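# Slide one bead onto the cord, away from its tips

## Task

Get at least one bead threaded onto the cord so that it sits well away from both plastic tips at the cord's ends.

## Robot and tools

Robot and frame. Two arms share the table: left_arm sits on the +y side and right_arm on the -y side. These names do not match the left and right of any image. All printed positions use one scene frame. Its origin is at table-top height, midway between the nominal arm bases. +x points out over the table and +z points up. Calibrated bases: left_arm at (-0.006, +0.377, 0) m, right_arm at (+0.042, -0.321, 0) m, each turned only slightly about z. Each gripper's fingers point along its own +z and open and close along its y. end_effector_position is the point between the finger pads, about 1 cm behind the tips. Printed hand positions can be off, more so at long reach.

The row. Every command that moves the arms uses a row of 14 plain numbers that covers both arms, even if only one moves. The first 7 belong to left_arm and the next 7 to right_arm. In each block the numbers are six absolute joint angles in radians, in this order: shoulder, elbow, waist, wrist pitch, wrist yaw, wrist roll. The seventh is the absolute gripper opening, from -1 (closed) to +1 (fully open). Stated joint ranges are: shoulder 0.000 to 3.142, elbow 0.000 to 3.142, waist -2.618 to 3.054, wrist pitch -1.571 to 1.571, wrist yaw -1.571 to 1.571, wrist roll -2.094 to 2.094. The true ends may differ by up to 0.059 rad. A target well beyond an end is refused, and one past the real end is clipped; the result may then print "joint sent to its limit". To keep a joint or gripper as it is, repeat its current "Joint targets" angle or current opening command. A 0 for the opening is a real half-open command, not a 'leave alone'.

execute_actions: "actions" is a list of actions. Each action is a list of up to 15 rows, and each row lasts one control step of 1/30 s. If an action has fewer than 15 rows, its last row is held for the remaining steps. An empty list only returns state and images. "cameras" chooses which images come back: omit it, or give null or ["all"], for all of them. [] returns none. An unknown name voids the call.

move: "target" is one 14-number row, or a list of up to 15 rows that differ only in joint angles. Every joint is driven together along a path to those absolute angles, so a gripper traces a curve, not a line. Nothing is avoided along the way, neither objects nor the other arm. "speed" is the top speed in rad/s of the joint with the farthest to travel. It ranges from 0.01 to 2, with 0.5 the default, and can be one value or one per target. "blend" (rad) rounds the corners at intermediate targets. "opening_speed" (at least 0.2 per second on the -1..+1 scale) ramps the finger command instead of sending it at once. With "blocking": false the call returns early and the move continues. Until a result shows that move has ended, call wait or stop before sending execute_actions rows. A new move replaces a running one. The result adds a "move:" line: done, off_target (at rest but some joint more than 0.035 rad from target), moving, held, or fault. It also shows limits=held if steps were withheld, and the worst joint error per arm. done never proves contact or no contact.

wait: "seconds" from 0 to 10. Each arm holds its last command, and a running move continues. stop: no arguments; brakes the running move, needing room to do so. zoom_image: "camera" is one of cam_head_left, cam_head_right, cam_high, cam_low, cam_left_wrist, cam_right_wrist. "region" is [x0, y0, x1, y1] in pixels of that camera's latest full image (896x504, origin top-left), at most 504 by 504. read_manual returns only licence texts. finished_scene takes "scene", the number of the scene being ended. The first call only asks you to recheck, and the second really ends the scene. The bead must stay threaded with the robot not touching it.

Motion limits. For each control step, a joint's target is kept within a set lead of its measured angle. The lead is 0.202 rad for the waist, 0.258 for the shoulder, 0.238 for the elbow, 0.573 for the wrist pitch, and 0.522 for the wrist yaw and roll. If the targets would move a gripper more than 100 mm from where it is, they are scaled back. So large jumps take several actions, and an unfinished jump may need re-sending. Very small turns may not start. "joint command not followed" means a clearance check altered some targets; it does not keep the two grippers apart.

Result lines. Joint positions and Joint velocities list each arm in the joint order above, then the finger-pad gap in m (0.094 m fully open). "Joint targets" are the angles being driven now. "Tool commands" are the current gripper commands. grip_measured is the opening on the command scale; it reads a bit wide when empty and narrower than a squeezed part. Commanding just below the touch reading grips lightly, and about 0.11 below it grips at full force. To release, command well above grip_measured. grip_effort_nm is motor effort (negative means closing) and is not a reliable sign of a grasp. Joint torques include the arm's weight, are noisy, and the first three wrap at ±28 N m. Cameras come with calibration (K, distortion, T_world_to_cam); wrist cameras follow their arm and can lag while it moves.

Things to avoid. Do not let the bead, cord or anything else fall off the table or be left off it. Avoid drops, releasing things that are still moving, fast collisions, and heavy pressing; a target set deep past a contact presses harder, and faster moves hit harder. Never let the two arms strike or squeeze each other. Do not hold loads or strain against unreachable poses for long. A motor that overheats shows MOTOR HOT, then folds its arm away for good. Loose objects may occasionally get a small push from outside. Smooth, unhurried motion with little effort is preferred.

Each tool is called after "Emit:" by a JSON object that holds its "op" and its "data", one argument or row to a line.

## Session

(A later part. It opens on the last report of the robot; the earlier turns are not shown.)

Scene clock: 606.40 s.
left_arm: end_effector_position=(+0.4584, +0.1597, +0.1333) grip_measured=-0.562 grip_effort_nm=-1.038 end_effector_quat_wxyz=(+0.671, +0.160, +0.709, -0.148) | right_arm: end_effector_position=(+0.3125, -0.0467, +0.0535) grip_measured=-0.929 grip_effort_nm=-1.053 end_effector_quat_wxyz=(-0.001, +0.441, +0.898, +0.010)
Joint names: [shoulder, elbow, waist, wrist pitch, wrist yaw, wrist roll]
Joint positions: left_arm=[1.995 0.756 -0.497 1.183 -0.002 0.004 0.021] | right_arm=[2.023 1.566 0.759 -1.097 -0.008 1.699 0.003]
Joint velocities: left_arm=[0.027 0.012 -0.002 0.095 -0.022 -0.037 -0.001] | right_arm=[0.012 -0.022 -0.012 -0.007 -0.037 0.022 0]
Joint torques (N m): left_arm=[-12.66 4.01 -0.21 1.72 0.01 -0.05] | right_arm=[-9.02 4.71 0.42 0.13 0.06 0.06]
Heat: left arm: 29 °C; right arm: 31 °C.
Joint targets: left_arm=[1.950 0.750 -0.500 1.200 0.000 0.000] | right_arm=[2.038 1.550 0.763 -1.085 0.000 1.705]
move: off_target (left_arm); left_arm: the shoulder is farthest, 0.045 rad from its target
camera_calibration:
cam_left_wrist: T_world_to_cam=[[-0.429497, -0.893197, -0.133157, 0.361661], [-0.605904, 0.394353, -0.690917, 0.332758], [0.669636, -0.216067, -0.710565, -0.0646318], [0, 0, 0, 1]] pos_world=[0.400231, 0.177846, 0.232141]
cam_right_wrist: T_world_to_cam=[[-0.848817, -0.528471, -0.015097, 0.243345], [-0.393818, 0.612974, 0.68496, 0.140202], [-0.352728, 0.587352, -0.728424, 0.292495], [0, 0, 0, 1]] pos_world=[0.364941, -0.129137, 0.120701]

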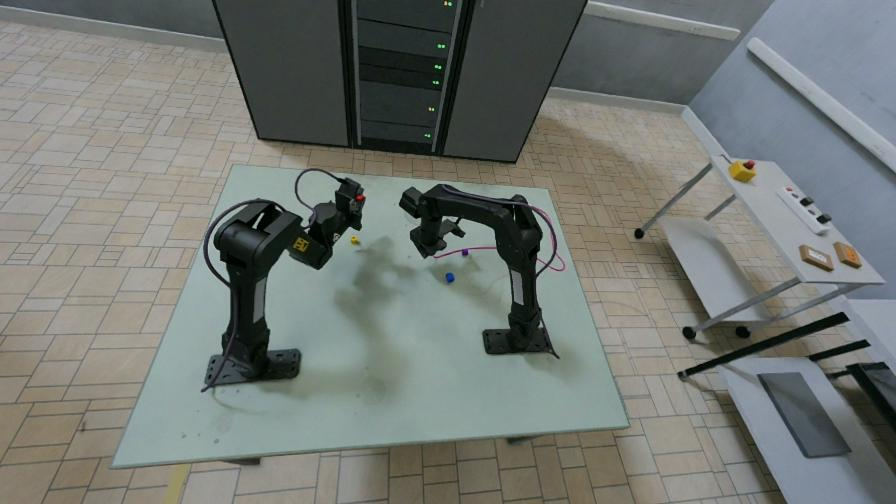

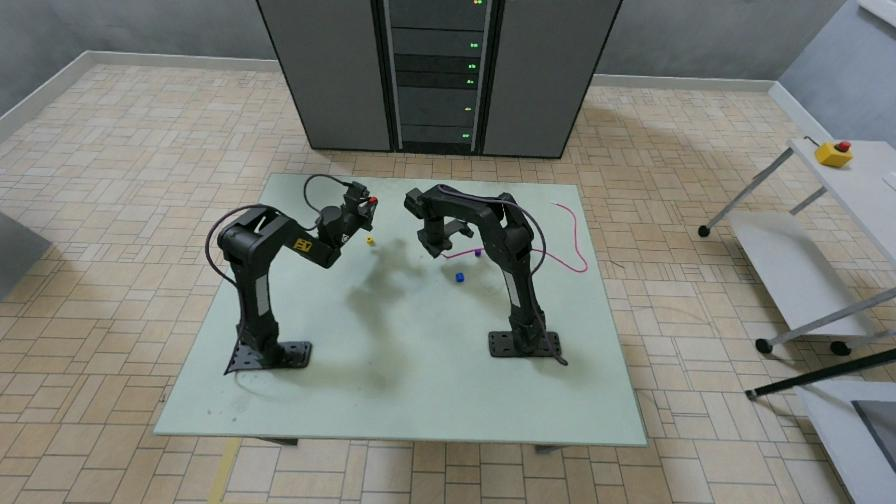

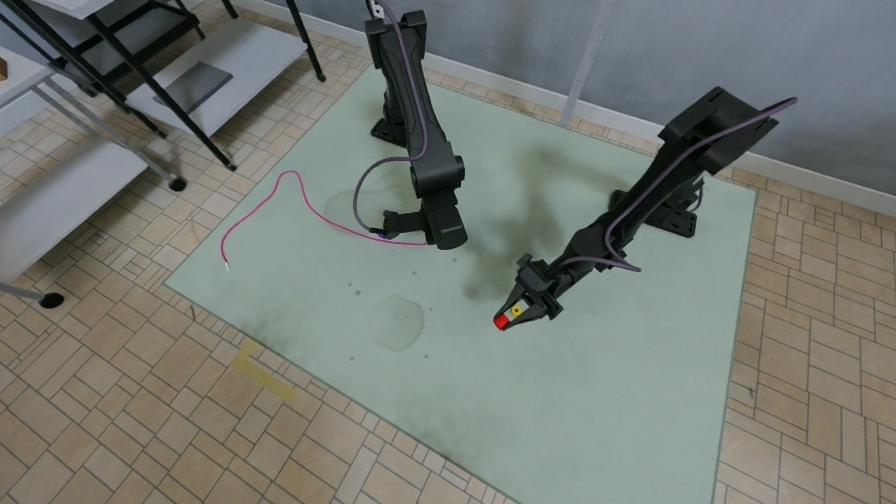

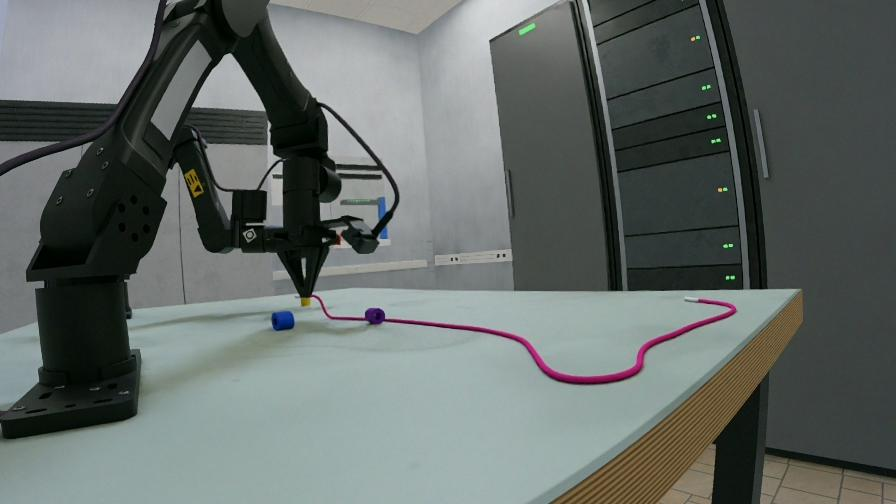

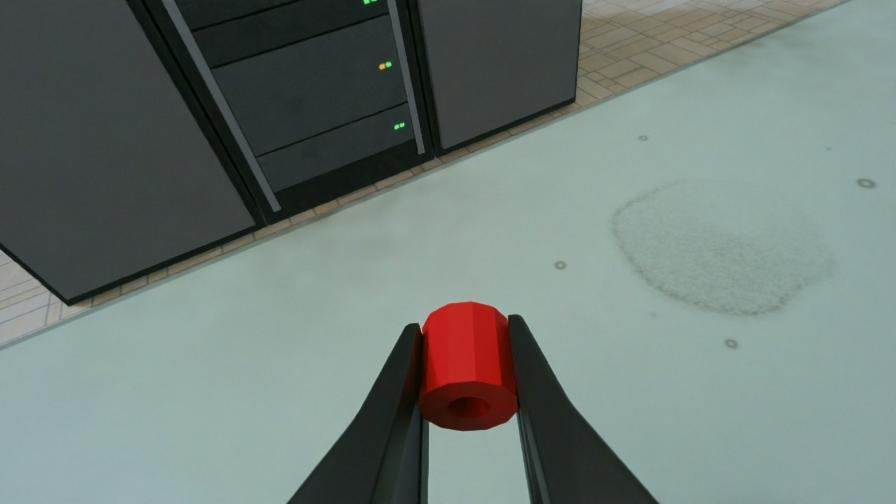

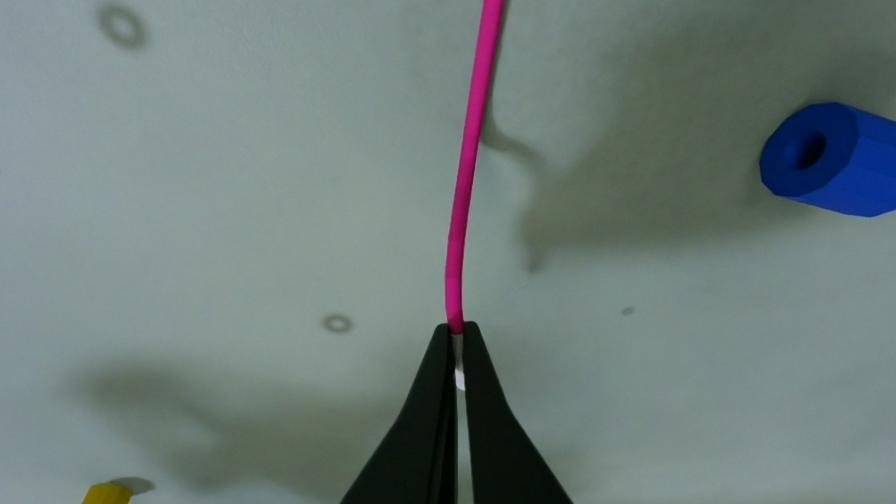

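Emit:
{"op": "move", "data": {
  "target": [1.95,0.75,-0.5,1.20,0,0,-0.65,2.066,1.455,0.763,-0.965,0,1.705,-0.97],
  "speed": 0.12,
  "cameras": ["cam_right_wrist","cam_low"]
}}

Emit:
{"op": "zoom_image", "data": {
  "camera": "cam_low",
  "region": [260, 240, 400, 330]
}}

Scene clock: 612.97 s.
left_arm: end_effector_position=(+0.4584, +0.1597, +0.1333) grip_measured=-0.562 grip_effort_nm=-1.028 end_effector_quat_wxyz=(+0.671, +0.160, +0.709, -0.148) | right_arm: end_effector_position=(+0.3107, -0.0485, +0.0228) grip_measured=-0.929 grip_effort_nm=-1.053 end_effector_quat_wxyz=(-0.001, +0.441, +0.897, +0.009)
Joint names: [shoulder, elbow, waist, wrist pitch, wrist yaw, wrist roll]
Joint positions: left_arm=[1.995 0.756 -0.497 1.183 -0.002 0.004 0.021] | right_arm=[2.046 1.474 0.759 -0.982 -0.008 1.7 0.003]
Joint velocities: left_arm=[-0.017 0.002 0.012 -0.051 0.037 0.066 0.001] | right_arm=[-0.012 -0.007 -0.017 0.007 -0.022 -0.095 -0.001]
Joint torques (N m): left_arm=[-12.64 4.01 -0.2 1.72 0.01 -0.06] | right_arm=[-8.61 4.4 0.36 0.21 0.07 0.05]
Heat: left arm: 29 °C; right arm: 31 °C.
Joint targets: left_arm=[1.950 0.750 -0.500 1.200 0.000 0.000] | right_arm=[2.066 1.455 0.763 -0.965 0.000 1.705]
move: off_target (left_arm); left_arm: the shoulder is farthest, 0.045 rad from its target
camera_calibration:
cam_right_wrist: T_world_to_cam=[[-0.849224, -0.527827, -0.0147165, 0.240545], [-0.393156, 0.613455, 0.684909, 0.161422], [-0.352486, 0.587428, -0.72848, 0.270513], [0, 0, 0, 1]] pos_world=[0.363093, -0.130966, 0.0900442]
Images, in order (width x height): cam_low 896x504, cam_right_wrist 896x504.

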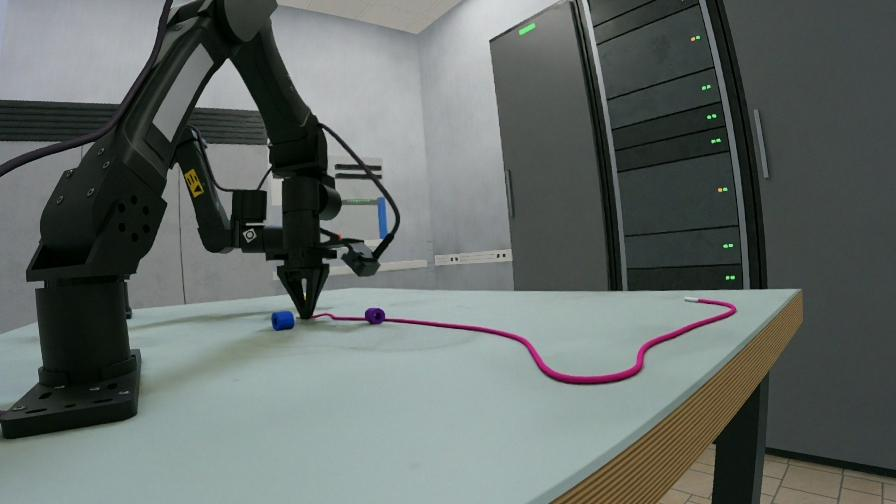

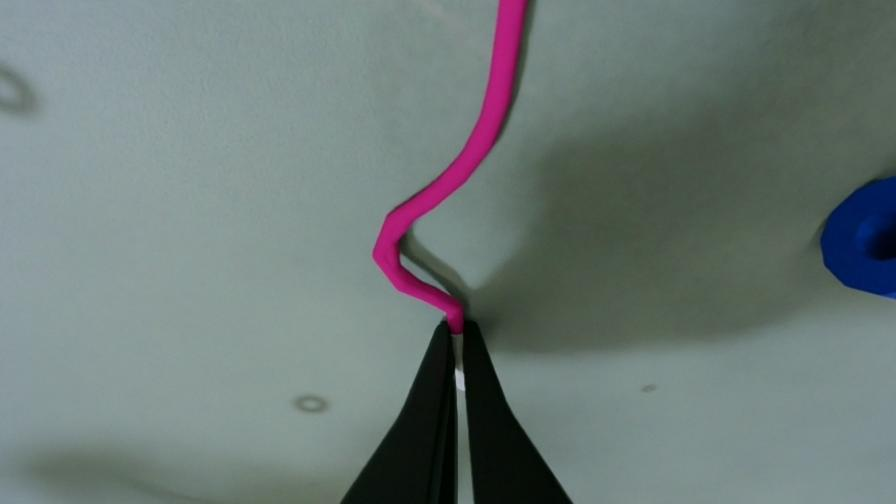

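Scaled by 3.600 from the camera's 896x504 image, which has a finer 1280x720 frame.

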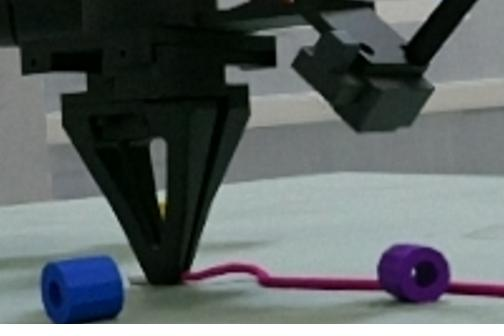

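Emit:
{"op": "move", "data": {
  "target": [1.95,0.75,-0.5,1.20,0,0,-0.65,2.086,1.487,0.843,-0.975,0,1.783,-0.97],
  "speed": 0.1,
  "cameras": ["cam_right_wrist","cam_low"]
}}

Scene clock: 649.50 s.
left_arm: end_effector_position=(+0.4584, +0.1597, +0.1333) grip_measured=-0.562 grip_effort_nm=-1.028 end_effector_quat_wxyz=(+0.671, +0.160, +0.709, -0.148) | right_arm: end_effector_position=(+0.2908, -0.0300, +0.0221) grip_measured=-0.929 grip_effort_nm=-1.062 end_effector_quat_wxyz=(-0.001, +0.443, +0.896, +0.009)
Joint names: [shoulder, elbow, waist, wrist pitch, wrist yaw, wrist roll]
Joint positions: left_arm=[1.995 0.756 -0.497 1.183 -0.002 0.004 0.021] | right_arm=[2.048 1.474 0.831 -0.981 -0.006 1.776 0.003]
Joint velocities: left_arm=[-0.007 -0.002 -0.017 -0.037 -0.081 -0.022 0] | right_arm=[-0.012 -0.012 0.002 0.066 -0.007 -0.007 0]
Joint torques (N m): left_arm=[-12.66 4 -0.2 1.71 0.01 -0.06] | right_arm=[-7.3 6.67 1.05 0.12 0.03 0.07]
Heat: left arm: 30 °C; right arm: 30 °C.
Joint targets: left_arm=[1.950 0.750 -0.500 1.200 0.000 0.000] | right_arm=[2.086 1.487 0.843 -0.975 0.000 1.783]
move: off_target (left_arm, right_arm); left_arm: the shoulder is farthest, 0.045 rad from its target; right_arm: the shoulder is farthest, 0.038 rad from its target
camera_calibration:
cam_right_wrist: T_world_to_cam=[[-0.851447, -0.524258, -0.0138446, 0.234072], [-0.390654, 0.616406, 0.683691, 0.14213], [-0.349897, 0.587535, -0.72964, 0.251423], [0, 0, 0, 1]] pos_world=[0.342796, -0.112616, 0.0895158]
Images, in order (width x height): cam_low 896x504, cam_right_wrist 896x504.

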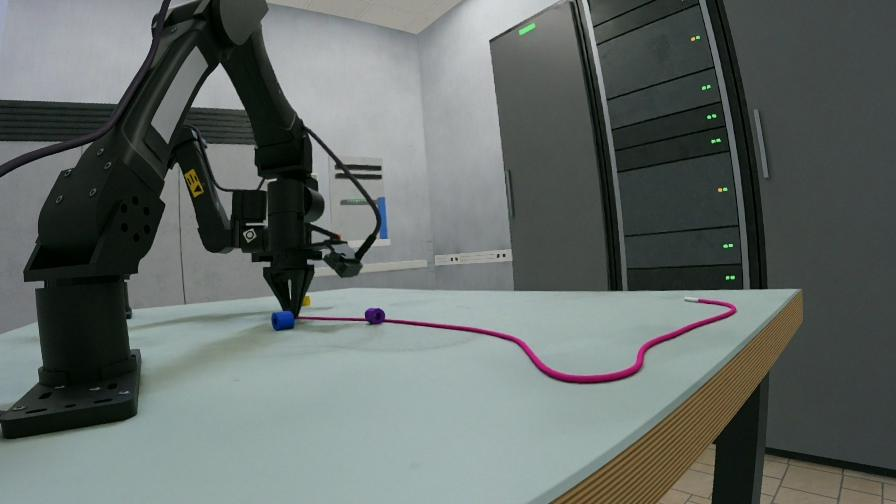

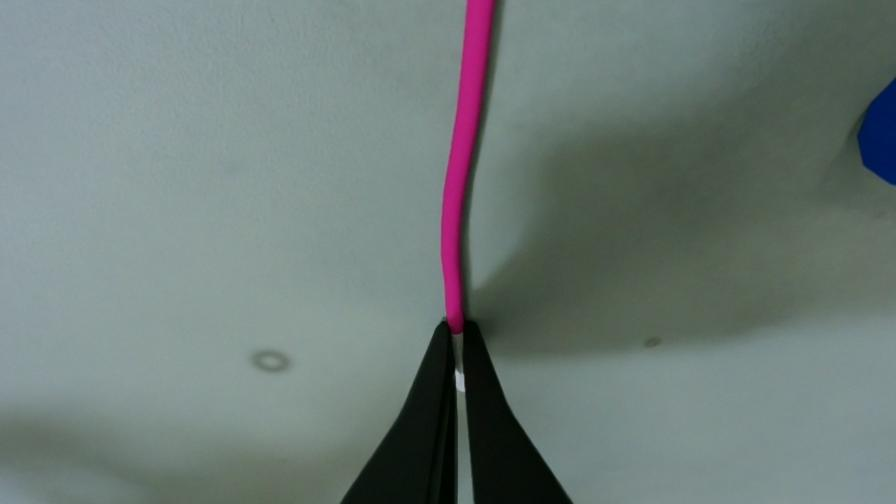

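Emit:
{"op": "move", "data": {
  "target": [1.95,0.75,-0.5,1.20,0,0,-0.65,2.070,1.475,0.843,-0.972,0,1.783,-0.76],
  "speed": 0.1,
  "opening_speed": 0.4,
  "cameras": ["cam_right_wrist"]
}}

Emit:
{"op": "move", "data": {
  "target": [1.95,0.75,-0.5,1.20,0,0,-0.65,2.070,1.470,0.796,-0.968,0,1.748,-0.76],
  "speed": 0.1,
  "cameras": ["cam_right_wrist","cam_low"]
}}

Scene clock: 656.73 s.
left_arm: end_effector_position=(+0.4584, +0.1597, +0.1333) grip_measured=-0.562 grip_effort_nm=-1.033 end_effector_quat_wxyz=(+0.671, +0.160, +0.709, -0.148) | right_arm: end_effector_position=(+0.2897, -0.0301, +0.0221) grip_measured=-0.763 grip_effort_nm=0.149 end_effector_quat_wxyz=(-0.001, +0.443, +0.897, +0.007)
Joint names: [shoulder, elbow, waist, wrist pitch, wrist yaw, wrist roll]
Joint positions: left_arm=[1.995 0.756 -0.497 1.183 -0.002 0.004 0.021] | right_arm=[2.048 1.474 0.833 -0.984 -0.006 1.778 0.011]
Joint velocities: left_arm=[-0.017 -0.002 0.017 -0.022 -0.051 0.022 0] | right_arm=[0.007 0.002 0.007 -0.007 -0.051 -0.022 0.001]
Joint torques (N m): left_arm=[-12.66 4 -0.21 1.72 0 -0.05] | right_arm=[-8.44 5.76 0.94 0.15 0.04 0.07]
Heat: left arm: 30 °C; right arm: 30 °C.
Joint targets: left_arm=[1.950 0.750 -0.500 1.200 0.000 0.000] | right_arm=[2.070 1.475 0.843 -0.972 0.000 1.783]
move: off_target (left_arm); left_arm: the shoulder is farthest, 0.045 rad from its target
camera_calibration:
cam_right_wrist: T_world_to_cam=[[-0.851271, -0.524612, -0.0109208, 0.232998], [-0.389512, 0.61783, 0.683056, 0.141515], [-0.351592, 0.58572, -0.730284, 0.251557], [0, 0, 0, 1]] pos_world=[0.341912, -0.112541, 0.0895901]
Images, in order (width x height): cam_right_wrist 896x504.

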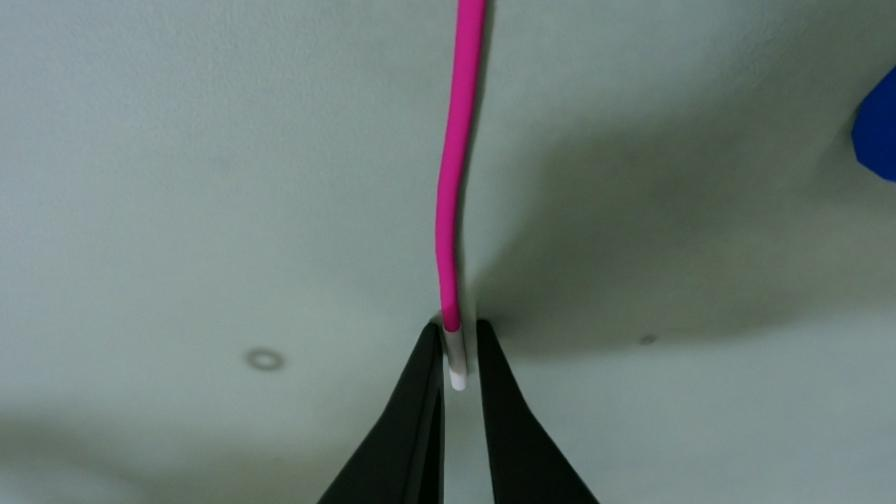

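Scene clock: 657.63 s.
left_arm: end_effector_position=(+0.4584, +0.1597, +0.1333) grip_measured=-0.562 grip_effort_nm=-1.023 end_effector_quat_wxyz=(+0.671, +0.160, +0.709, -0.148) | right_arm: end_effector_position=(+0.2946, -0.0342, +0.0221) grip_measured=-0.763 grip_effort_nm=0.139 end_effector_quat_wxyz=(-0.007, +0.442, +0.897, +0.009)
Joint names: [shoulder, elbow, waist, wrist pitch, wrist yaw, wrist roll]
Joint positions: left_arm=[1.995 0.756 -0.497 1.183 -0.002 0.004 0.021] | right_arm=[2.048 1.474 0.81 -0.983 -0.019 1.753 0.011]
Joint velocities: left_arm=[0.007 -0.007 -0.002 -0.022 -0.051 -0.007 0] | right_arm=[-0.017 0.007 -0.002 -0.007 0.007 -0.022 0]
Joint torques (N m): left_arm=[-12.66 4 -0.21 1.72 0 -0.06] | right_arm=[-8.43 5.45 -1.22 0.2 0.15 -0.03]
Heat: left arm: 30 °C; right arm: 30 °C.
Joint targets: left_arm=[1.950 0.750 -0.500 1.200 0.000 0.000] | right_arm=[2.070 1.470 0.796 -0.968 0.000 1.748]
move: off_target (left_arm); left_arm: the shoulder is farthest, 0.045 rad from its target
camera_calibration:
cam_right_wrist: T_world_to_cam=[[-0.850263, -0.526302, -0.00768059, 0.234576], [-0.384195, 0.610576, 0.692525, 0.143858], [-0.359788, 0.59178, -0.721353, 0.258079], [0, 0, 0, 1]] pos_world=[0.347574, -0.117104, 0.0883423]
Images, in order (width x height): cam_low 896x504, cam_right_wrist 896x504.

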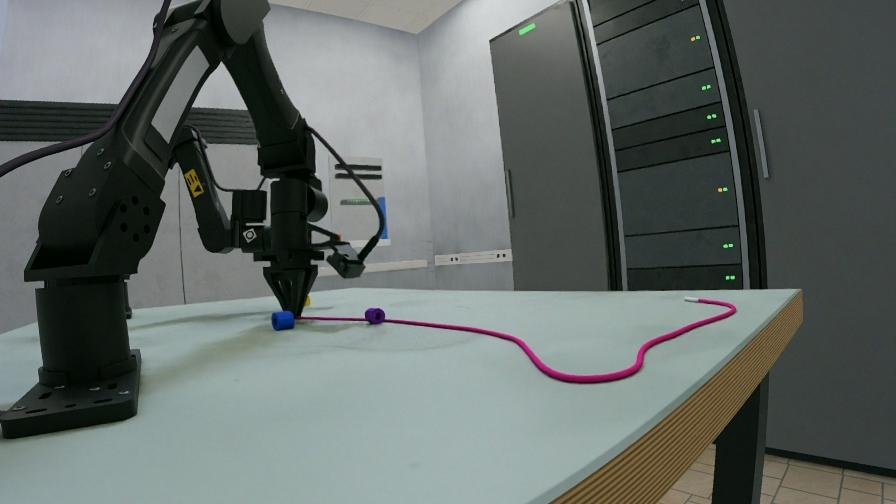

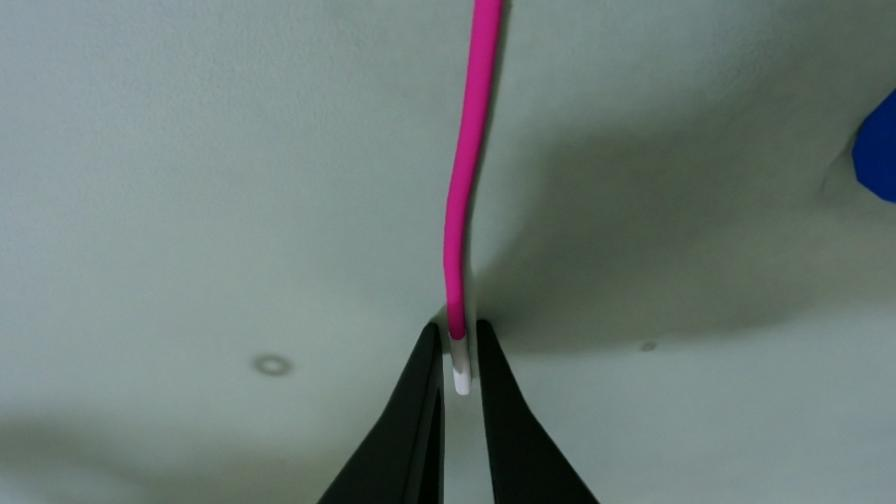

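Emit:
{"op": "move", "data": {
  "target": [1.95,0.75,-0.5,1.20,0,0,-0.65,2.070,1.470,0.780,-0.968,0,1.730,-0.68],
  "speed": 0.1,
  "cameras": ["cam_right_wrist"]
}}

Emit:
{"op": "zoom_image", "data": {
  "camera": "cam_right_wrist",
  "region": [390, 290, 530, 430]
}}

Scene clock: 664.33 s.
left_arm: end_effector_position=(+0.4584, +0.1597, +0.1333) grip_measured=-0.562 grip_effort_nm=-1.028 end_effector_quat_wxyz=(+0.671, +0.160, +0.709, -0.148) | right_arm: end_effector_position=(+0.2975, -0.0370, +0.0222) grip_measured=-0.683 grip_effort_nm=0.139 end_effector_quat_wxyz=(-0.010, +0.440, +0.898, +0.010)
Joint names: [shoulder, elbow, waist, wrist pitch, wrist yaw, wrist roll]
Joint positions: left_arm=[1.995 0.756 -0.497 1.183 -0.002 0.004 0.021] | right_arm=[2.048 1.474 0.796 -0.984 -0.025 1.735 0.015]
Joint velocities: left_arm=[-0.022 -0.002 -0.007 -0.081 -0.081 0.007 -0.001] | right_arm=[0.012 -0.002 -0.012 -0.022 0.037 -0.066 -0.001]
Joint torques (N m): left_arm=[-12.66 4.01 -0.21 1.72 0 -0.06] | right_arm=[-8.42 5.45 -1.5 0.22 0.23 0]
Heat: left arm: 30 °C; right arm: 29 °C.
Joint targets: left_arm=[1.950 0.750 -0.500 1.200 0.000 0.000] | right_arm=[2.070 1.470 0.780 -0.968 0.000 1.730]
move: off_target (left_arm); left_arm: the shoulder is farthest, 0.045 rad from its target
camera_calibration:
cam_right_wrist: T_world_to_cam=[[-0.847634, -0.530548, -0.00585528, 0.234592], [-0.384279, 0.606261, 0.696259, 0.146494], [-0.365849, 0.592423, -0.717766, 0.262584], [0, 0, 0, 1]] pos_world=[0.351209, -0.119912, 0.0878495]
Images, in order (width x height): cam_right_wrist 896x504.

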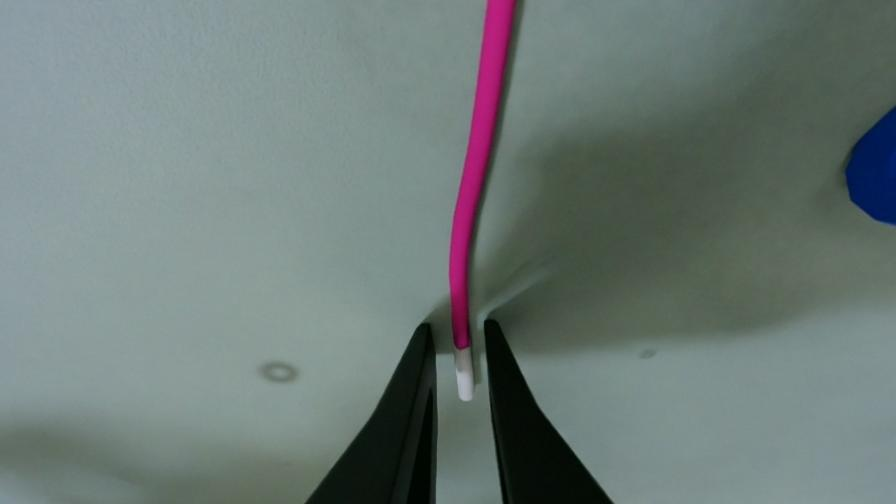

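Scaled by 3.600 from the camera's 896x504 image, which has a finer 1280x720 frame.

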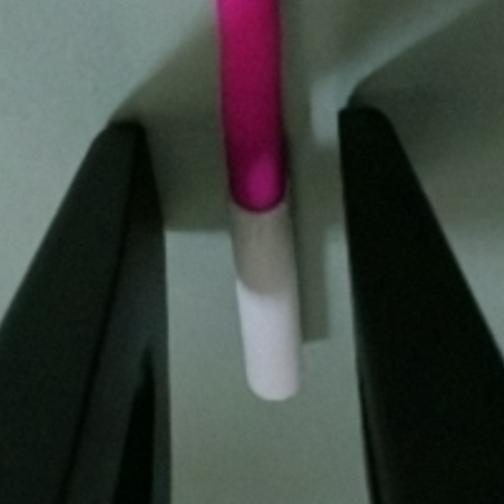

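Emit:
{"op": "move", "data": {
  "target": [1.95,0.75,-0.5,1.20,0,0,-0.65,2.070,1.470,0.780,-0.968,0,1.730,-0.97],
  "opening_speed": 0.5,
  "cameras": ["cam_right_wrist","cam_head_right"]
}}

Scene clock: 707.30 s.
left_arm: end_effector_position=(+0.4584, +0.1597, +0.1333) grip_measured=-0.562 grip_effort_nm=-1.028 end_effector_quat_wxyz=(+0.671, +0.160, +0.709, -0.148) | right_arm: end_effector_position=(+0.3015, -0.0347, +0.0222) grip_measured=-0.932 grip_effort_nm=-1.004 end_effector_quat_wxyz=(-0.008, +0.441, +0.898, +0.018)
Joint names: [shoulder, elbow, waist, wrist pitch, wrist yaw, wrist roll]
Joint positions: left_arm=[1.995 0.756 -0.497 1.183 -0.002 0.004 0.021] | right_arm=[2.048 1.474 0.793 -0.967 -0.025 1.733 0.003]
Joint velocities: left_arm=[-0.002 0.002 0.007 -0.022 -0.022 -0.066 0.001] | right_arm=[0.017 -0.002 -0.017 0.051 -0.037 -0.037 -0.001]
Joint torques (N m): left_arm=[-12.66 4.01 -0.23 1.71 0 -0.05] | right_arm=[-8.51 5.45 -1.21 0.05 0.22 -0.02]
Heat: left arm: 31 °C; right arm: 29 °C.
Joint targets: left_arm=[1.950 0.750 -0.500 1.200 0.000 0.000] | right_arm=[2.070 1.470 0.780 -0.968 0.000 1.730]
move: off_target (left_arm); left_arm: the shoulder is farthest, 0.045 rad from its target
camera_calibration:
cam_right_wrist: T_world_to_cam=[[-0.848675, -0.528422, -0.0228271, 0.23993], [-0.391261, 0.598175, 0.699358, 0.148304], [-0.355901, 0.602458, -0.714407, 0.26], [0, 0, 0, 1]] pos_world=[0.354183, -0.118567, 0.087506]
Images, in order (width x height): cam_head_right 896x504, cam_right_wrist 896x504.

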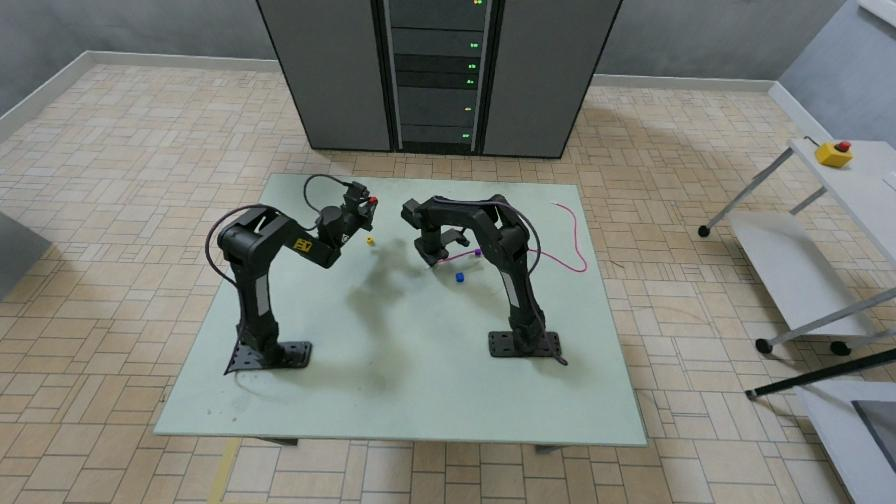

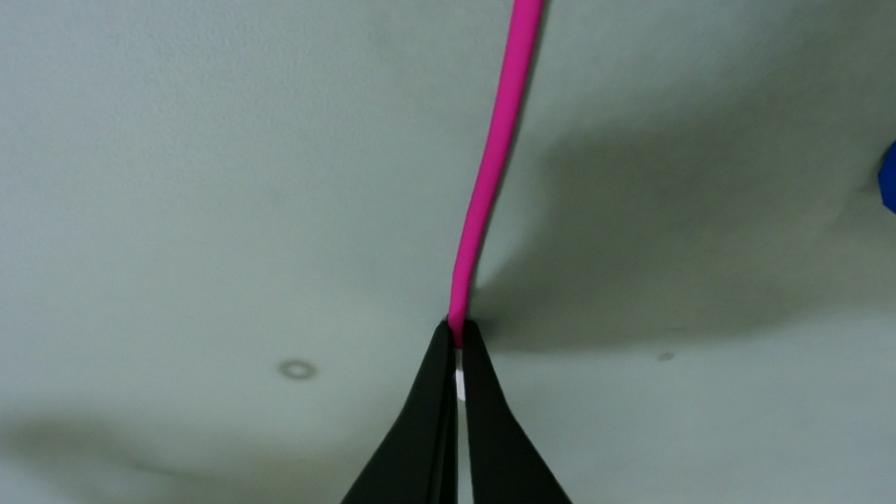

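Emit:
{"op": "move", "data": {
  "target": [
    [1.95,0.75,-0.5,1.20,0,0,-0.65,2.03,1.62,0.62,-1.13,-0.15,1.55,-0.97],
    [1.95,0.75,-0.5,1.20,0,0,-0.65,2.088,1.575,0.43,-1.141,-0.360,1.38,-0.97]
  ],
  "speed": 0.25,
  "blend": 0.05
}}

Scene clock: 803.20 s.
left_arm: end_effector_position=(+0.4584, +0.1597, +0.1333) grip_measured=-0.562 grip_effort_nm=-1.028 end_effector_quat_wxyz=(+0.671, +0.160, +0.709, -0.148) | right_arm: end_effector_position=(+0.3550, -0.0967, +0.0499) grip_measured=-0.936 grip_effort_nm=-1.057 end_effector_quat_wxyz=(-0.152, +0.442, +0.879, +0.090)
Joint names: [shoulder, elbow, waist, wrist pitch, wrist yaw, wrist roll]
Joint positions: left_arm=[1.995 0.756 -0.497 1.183 -0.002 0.004 0.021] | right_arm=[2.069 1.575 0.432 -1.117 -0.352 1.385 0.003]
Joint velocities: left_arm=[-0.007 -0.007 0.007 -0.095 -0.154 -0.007 0] | right_arm=[-0.002 0.012 0.022 -0.022 0.051 0.037 -0.001]
Joint torques (N m): left_arm=[-12.67 4 -0.2 1.71 0 -0.05] | right_arm=[-8.92 5.79 -0.14 -0.32 -0.25 -0.03]
Heat: left arm: 32 °C; right arm: 29 °C.
Joint targets: left_arm=[1.950 0.750 -0.500 1.200 0.000 0.000] | right_arm=[2.088 1.575 0.430 -1.141 -0.360 1.380]
move: off_target (left_arm); left_arm: the shoulder is farthest, 0.045 rad from its target
camera_calibration:
cam_left_wrist: T_world_to_cam=[[-0.429497, -0.893197, -0.133157, 0.361661], [-0.605904, 0.394353, -0.690917, 0.332758], [0.669636, -0.216067, -0.710565, -0.0646318], [0, 0, 0, 1]] pos_world=[0.400231, 0.177846, 0.232141]
cam_right_wrist: T_world_to_cam=[[-0.857931, -0.513653, 0.0107019, 0.256263], [-0.2262, 0.39635, 0.889798, 0.0993584], [-0.461289, 0.760965, -0.456229, 0.375938], [0, 0, 0, 1]] pos_world=[0.415747, -0.193826, 0.0803622]

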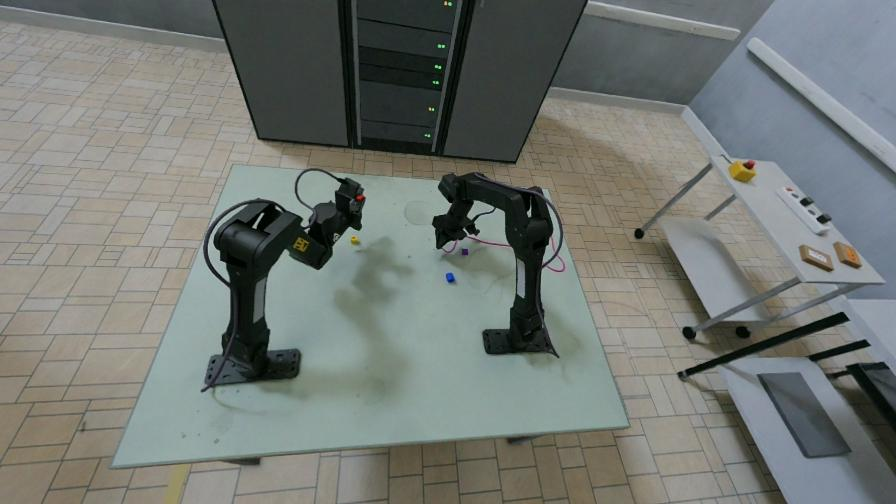

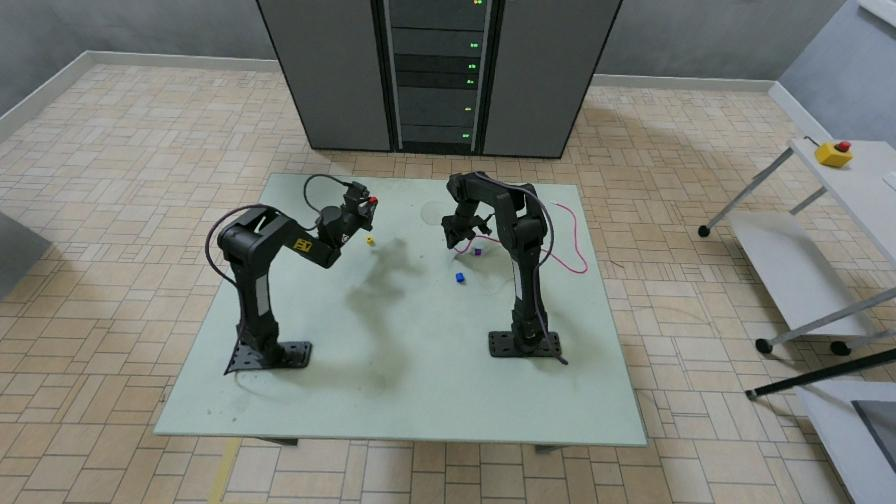

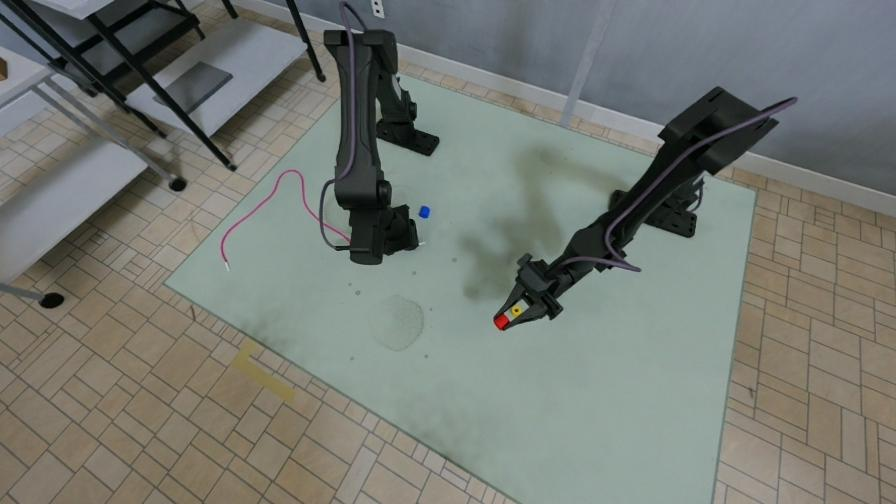

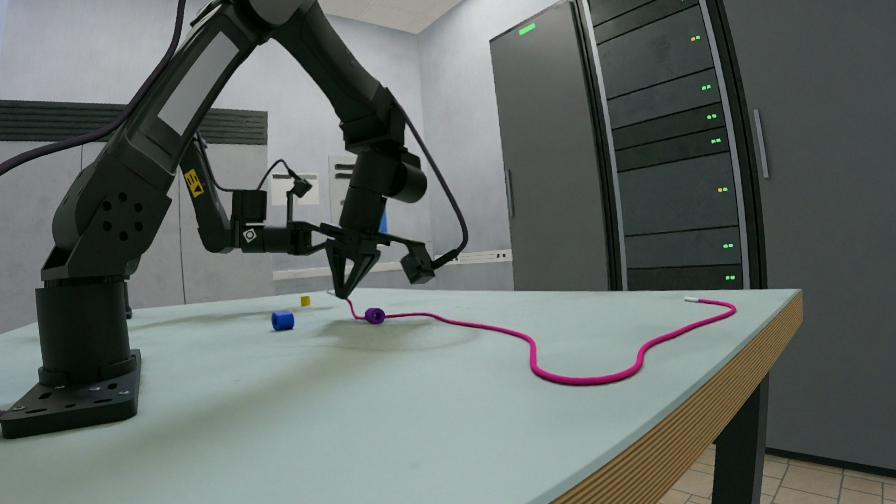

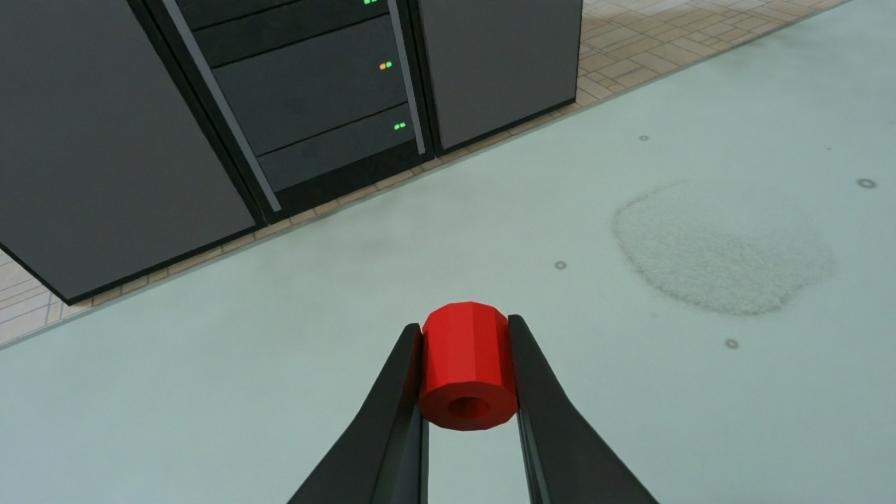

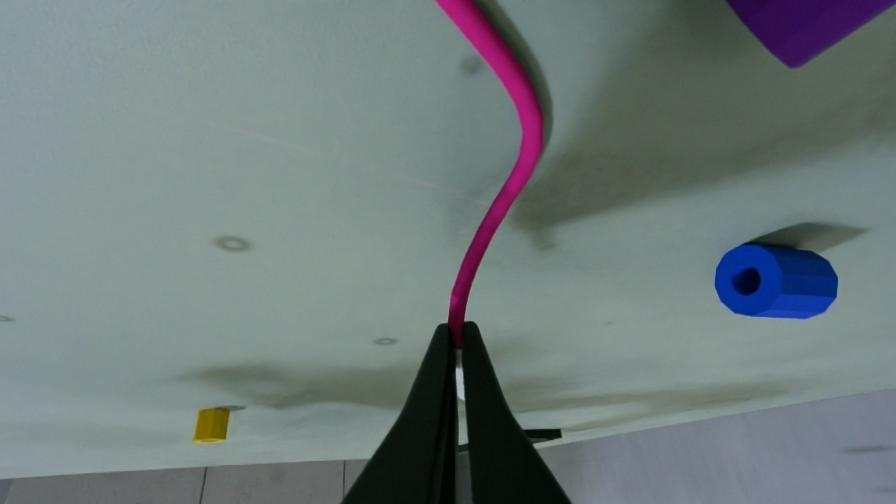

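Emit:
{"op": "move", "data": {
  "target": [
    [2.08,0.84,-0.90,0.89,0,0,-0.65,2.088,1.575,0.43,-1.141,-0.360,1.38,-0.97],
    [2.206,1.028,-0.968,0.815,0,0,-0.65,2.088,1.575,0.43,-1.141,-0.360,1.38,-0.97]
  ],
  "speed": [0.4,0.2]
}}

Emit:
{"op": "zoom_image", "data": {
  "camera": "cam_low",
  "region": [270, 240, 390, 330]
}}

Scene clock: 822.23 s.
left_arm: end_effector_position=(+0.3364, -0.0564, +0.0424) grip_measured=-0.562 grip_effort_nm=-1.028 end_effector_quat_wxyz=(+0.511, +0.361, +0.740, -0.247) | right_arm: end_effector_position=(+0.3547, -0.0965, +0.0500) grip_measured=-0.936 grip_effort_nm=-1.053 end_effector_quat_wxyz=(-0.152, +0.442, +0.879, +0.090)
Joint names: [shoulder, elbow, waist, wrist pitch, wrist yaw, wrist roll]
Joint positions: left_arm=[2.184 1.004 -0.96 0.816 0 0.004 0.021] | right_arm=[2.069 1.575 0.432 -1.118 -0.354 1.384 0.003]
Joint velocities: left_arm=[-0.002 -0.002 -0.002 0.125 0.037 0.007 0] | right_arm=[-0.012 0.007 -0.012 0.007 0.007 -0.051 0]
Joint torques (N m): left_arm=[-8.7 6.56 -0.64 1.54 0 -0.05] | right_arm=[-8.9 5.76 -0.18 -0.31 -0.25 -0.04]
Heat: left arm: 32 °C; right arm: 29 °C.
Joint targets: left_arm=[2.206 1.028 -0.968 0.815 0.000 0.000] | right_arm=[2.088 1.575 0.430 -1.141 -0.360 1.380]
move: done
camera_calibration:
cam_left_wrist: T_world_to_cam=[[-0.809359, -0.574131, -0.12374, 0.249615], [-0.473387, 0.76242, -0.441157, 0.246835], [0.347623, -0.298478, -0.888858, 0.0169926], [0, 0, 0, 1]] pos_world=[0.31297, -0.0398081, 0.154884]
cam_right_wrist: T_world_to_cam=[[-0.857583, -0.514227, 0.0110749, 0.255908], [-0.225447, 0.39516, 0.890518, 0.0987292], [-0.462304, 0.761196, -0.454813, 0.376056], [0, 0, 0, 1]] pos_world=[0.415573, -0.193671, 0.0802808]

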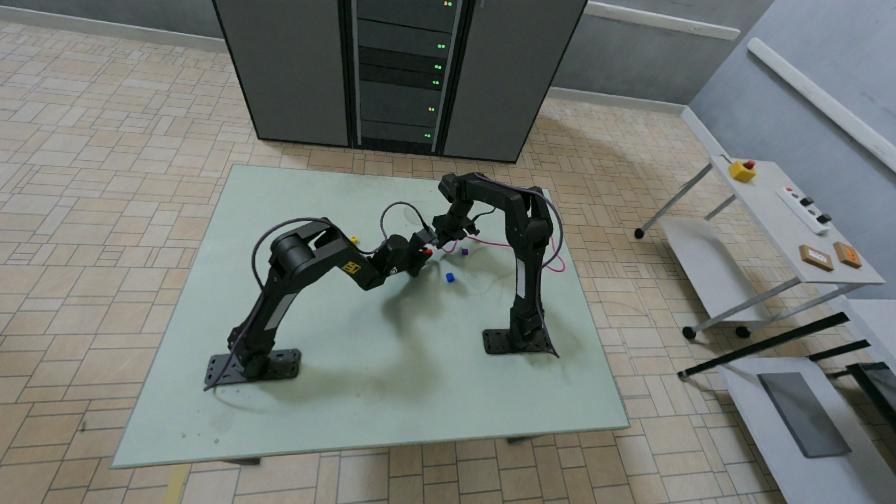

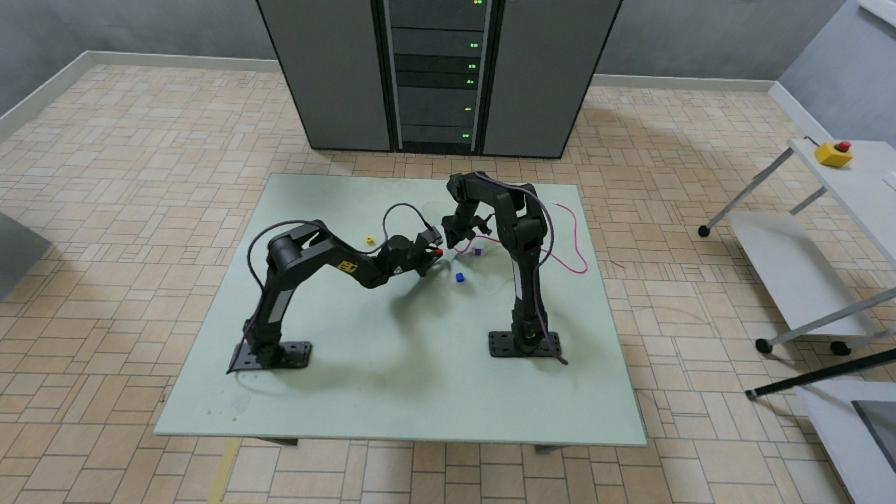

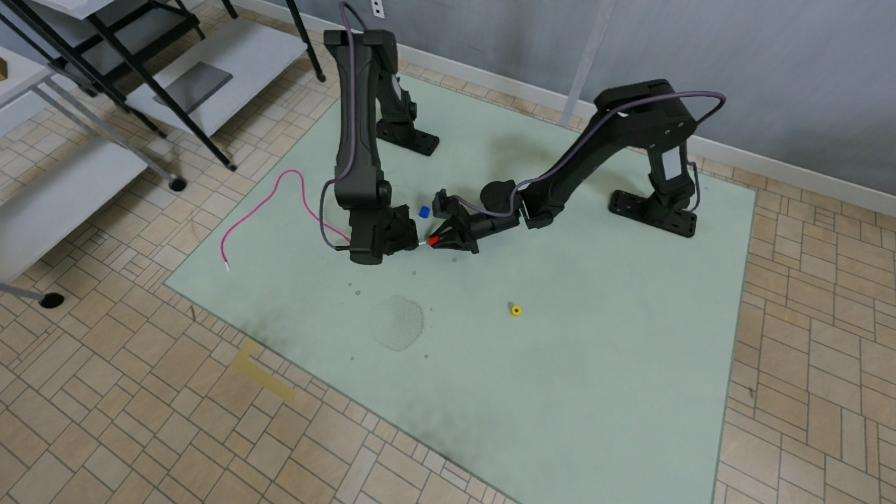

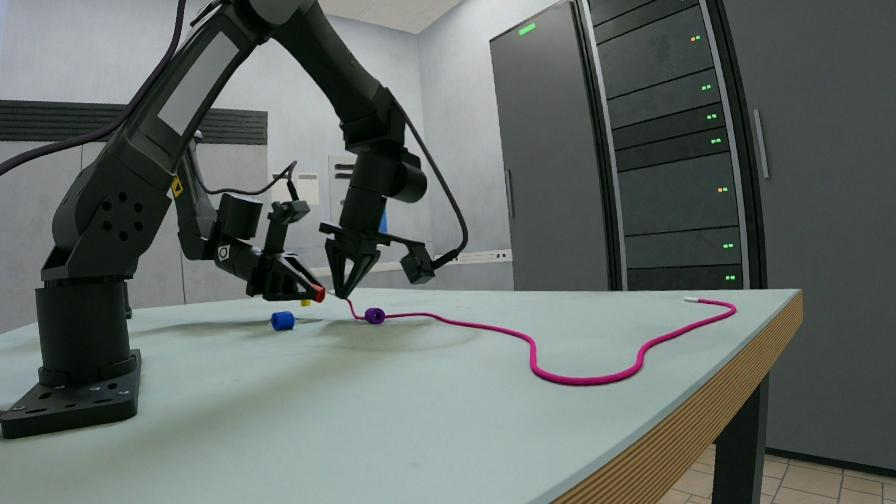

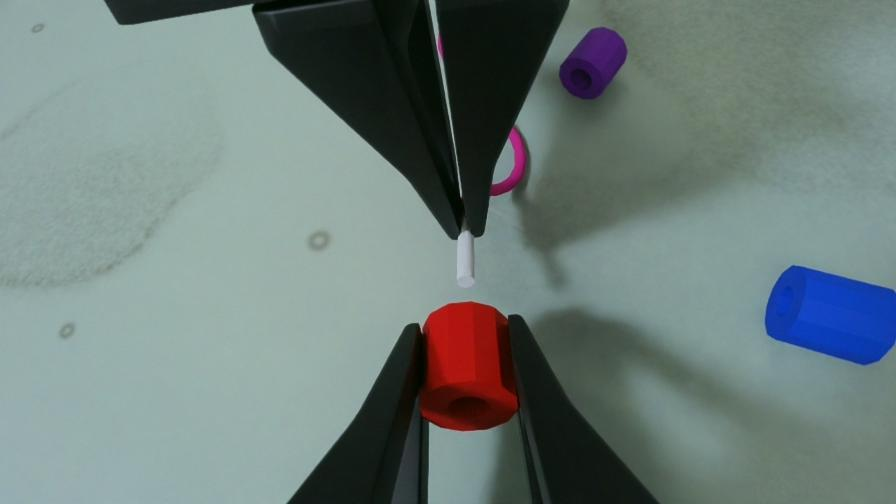

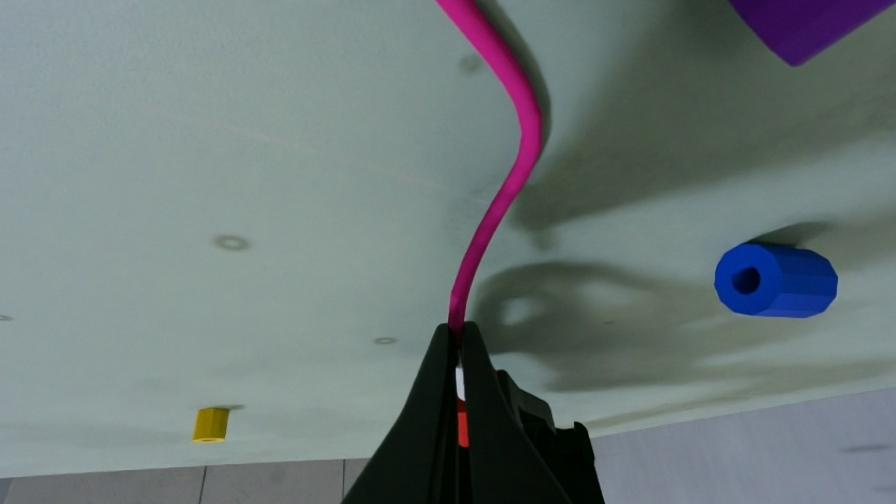

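Scaled by 4.200 from the camera's 896x504 image, which has a finer 1280x720 frame.

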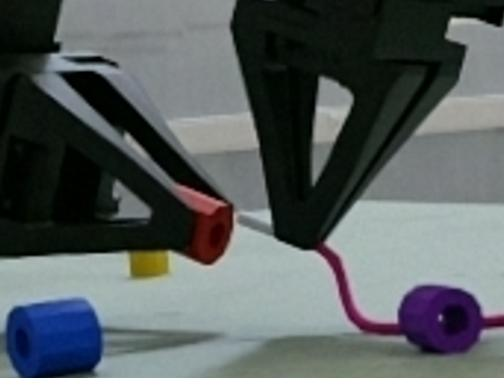

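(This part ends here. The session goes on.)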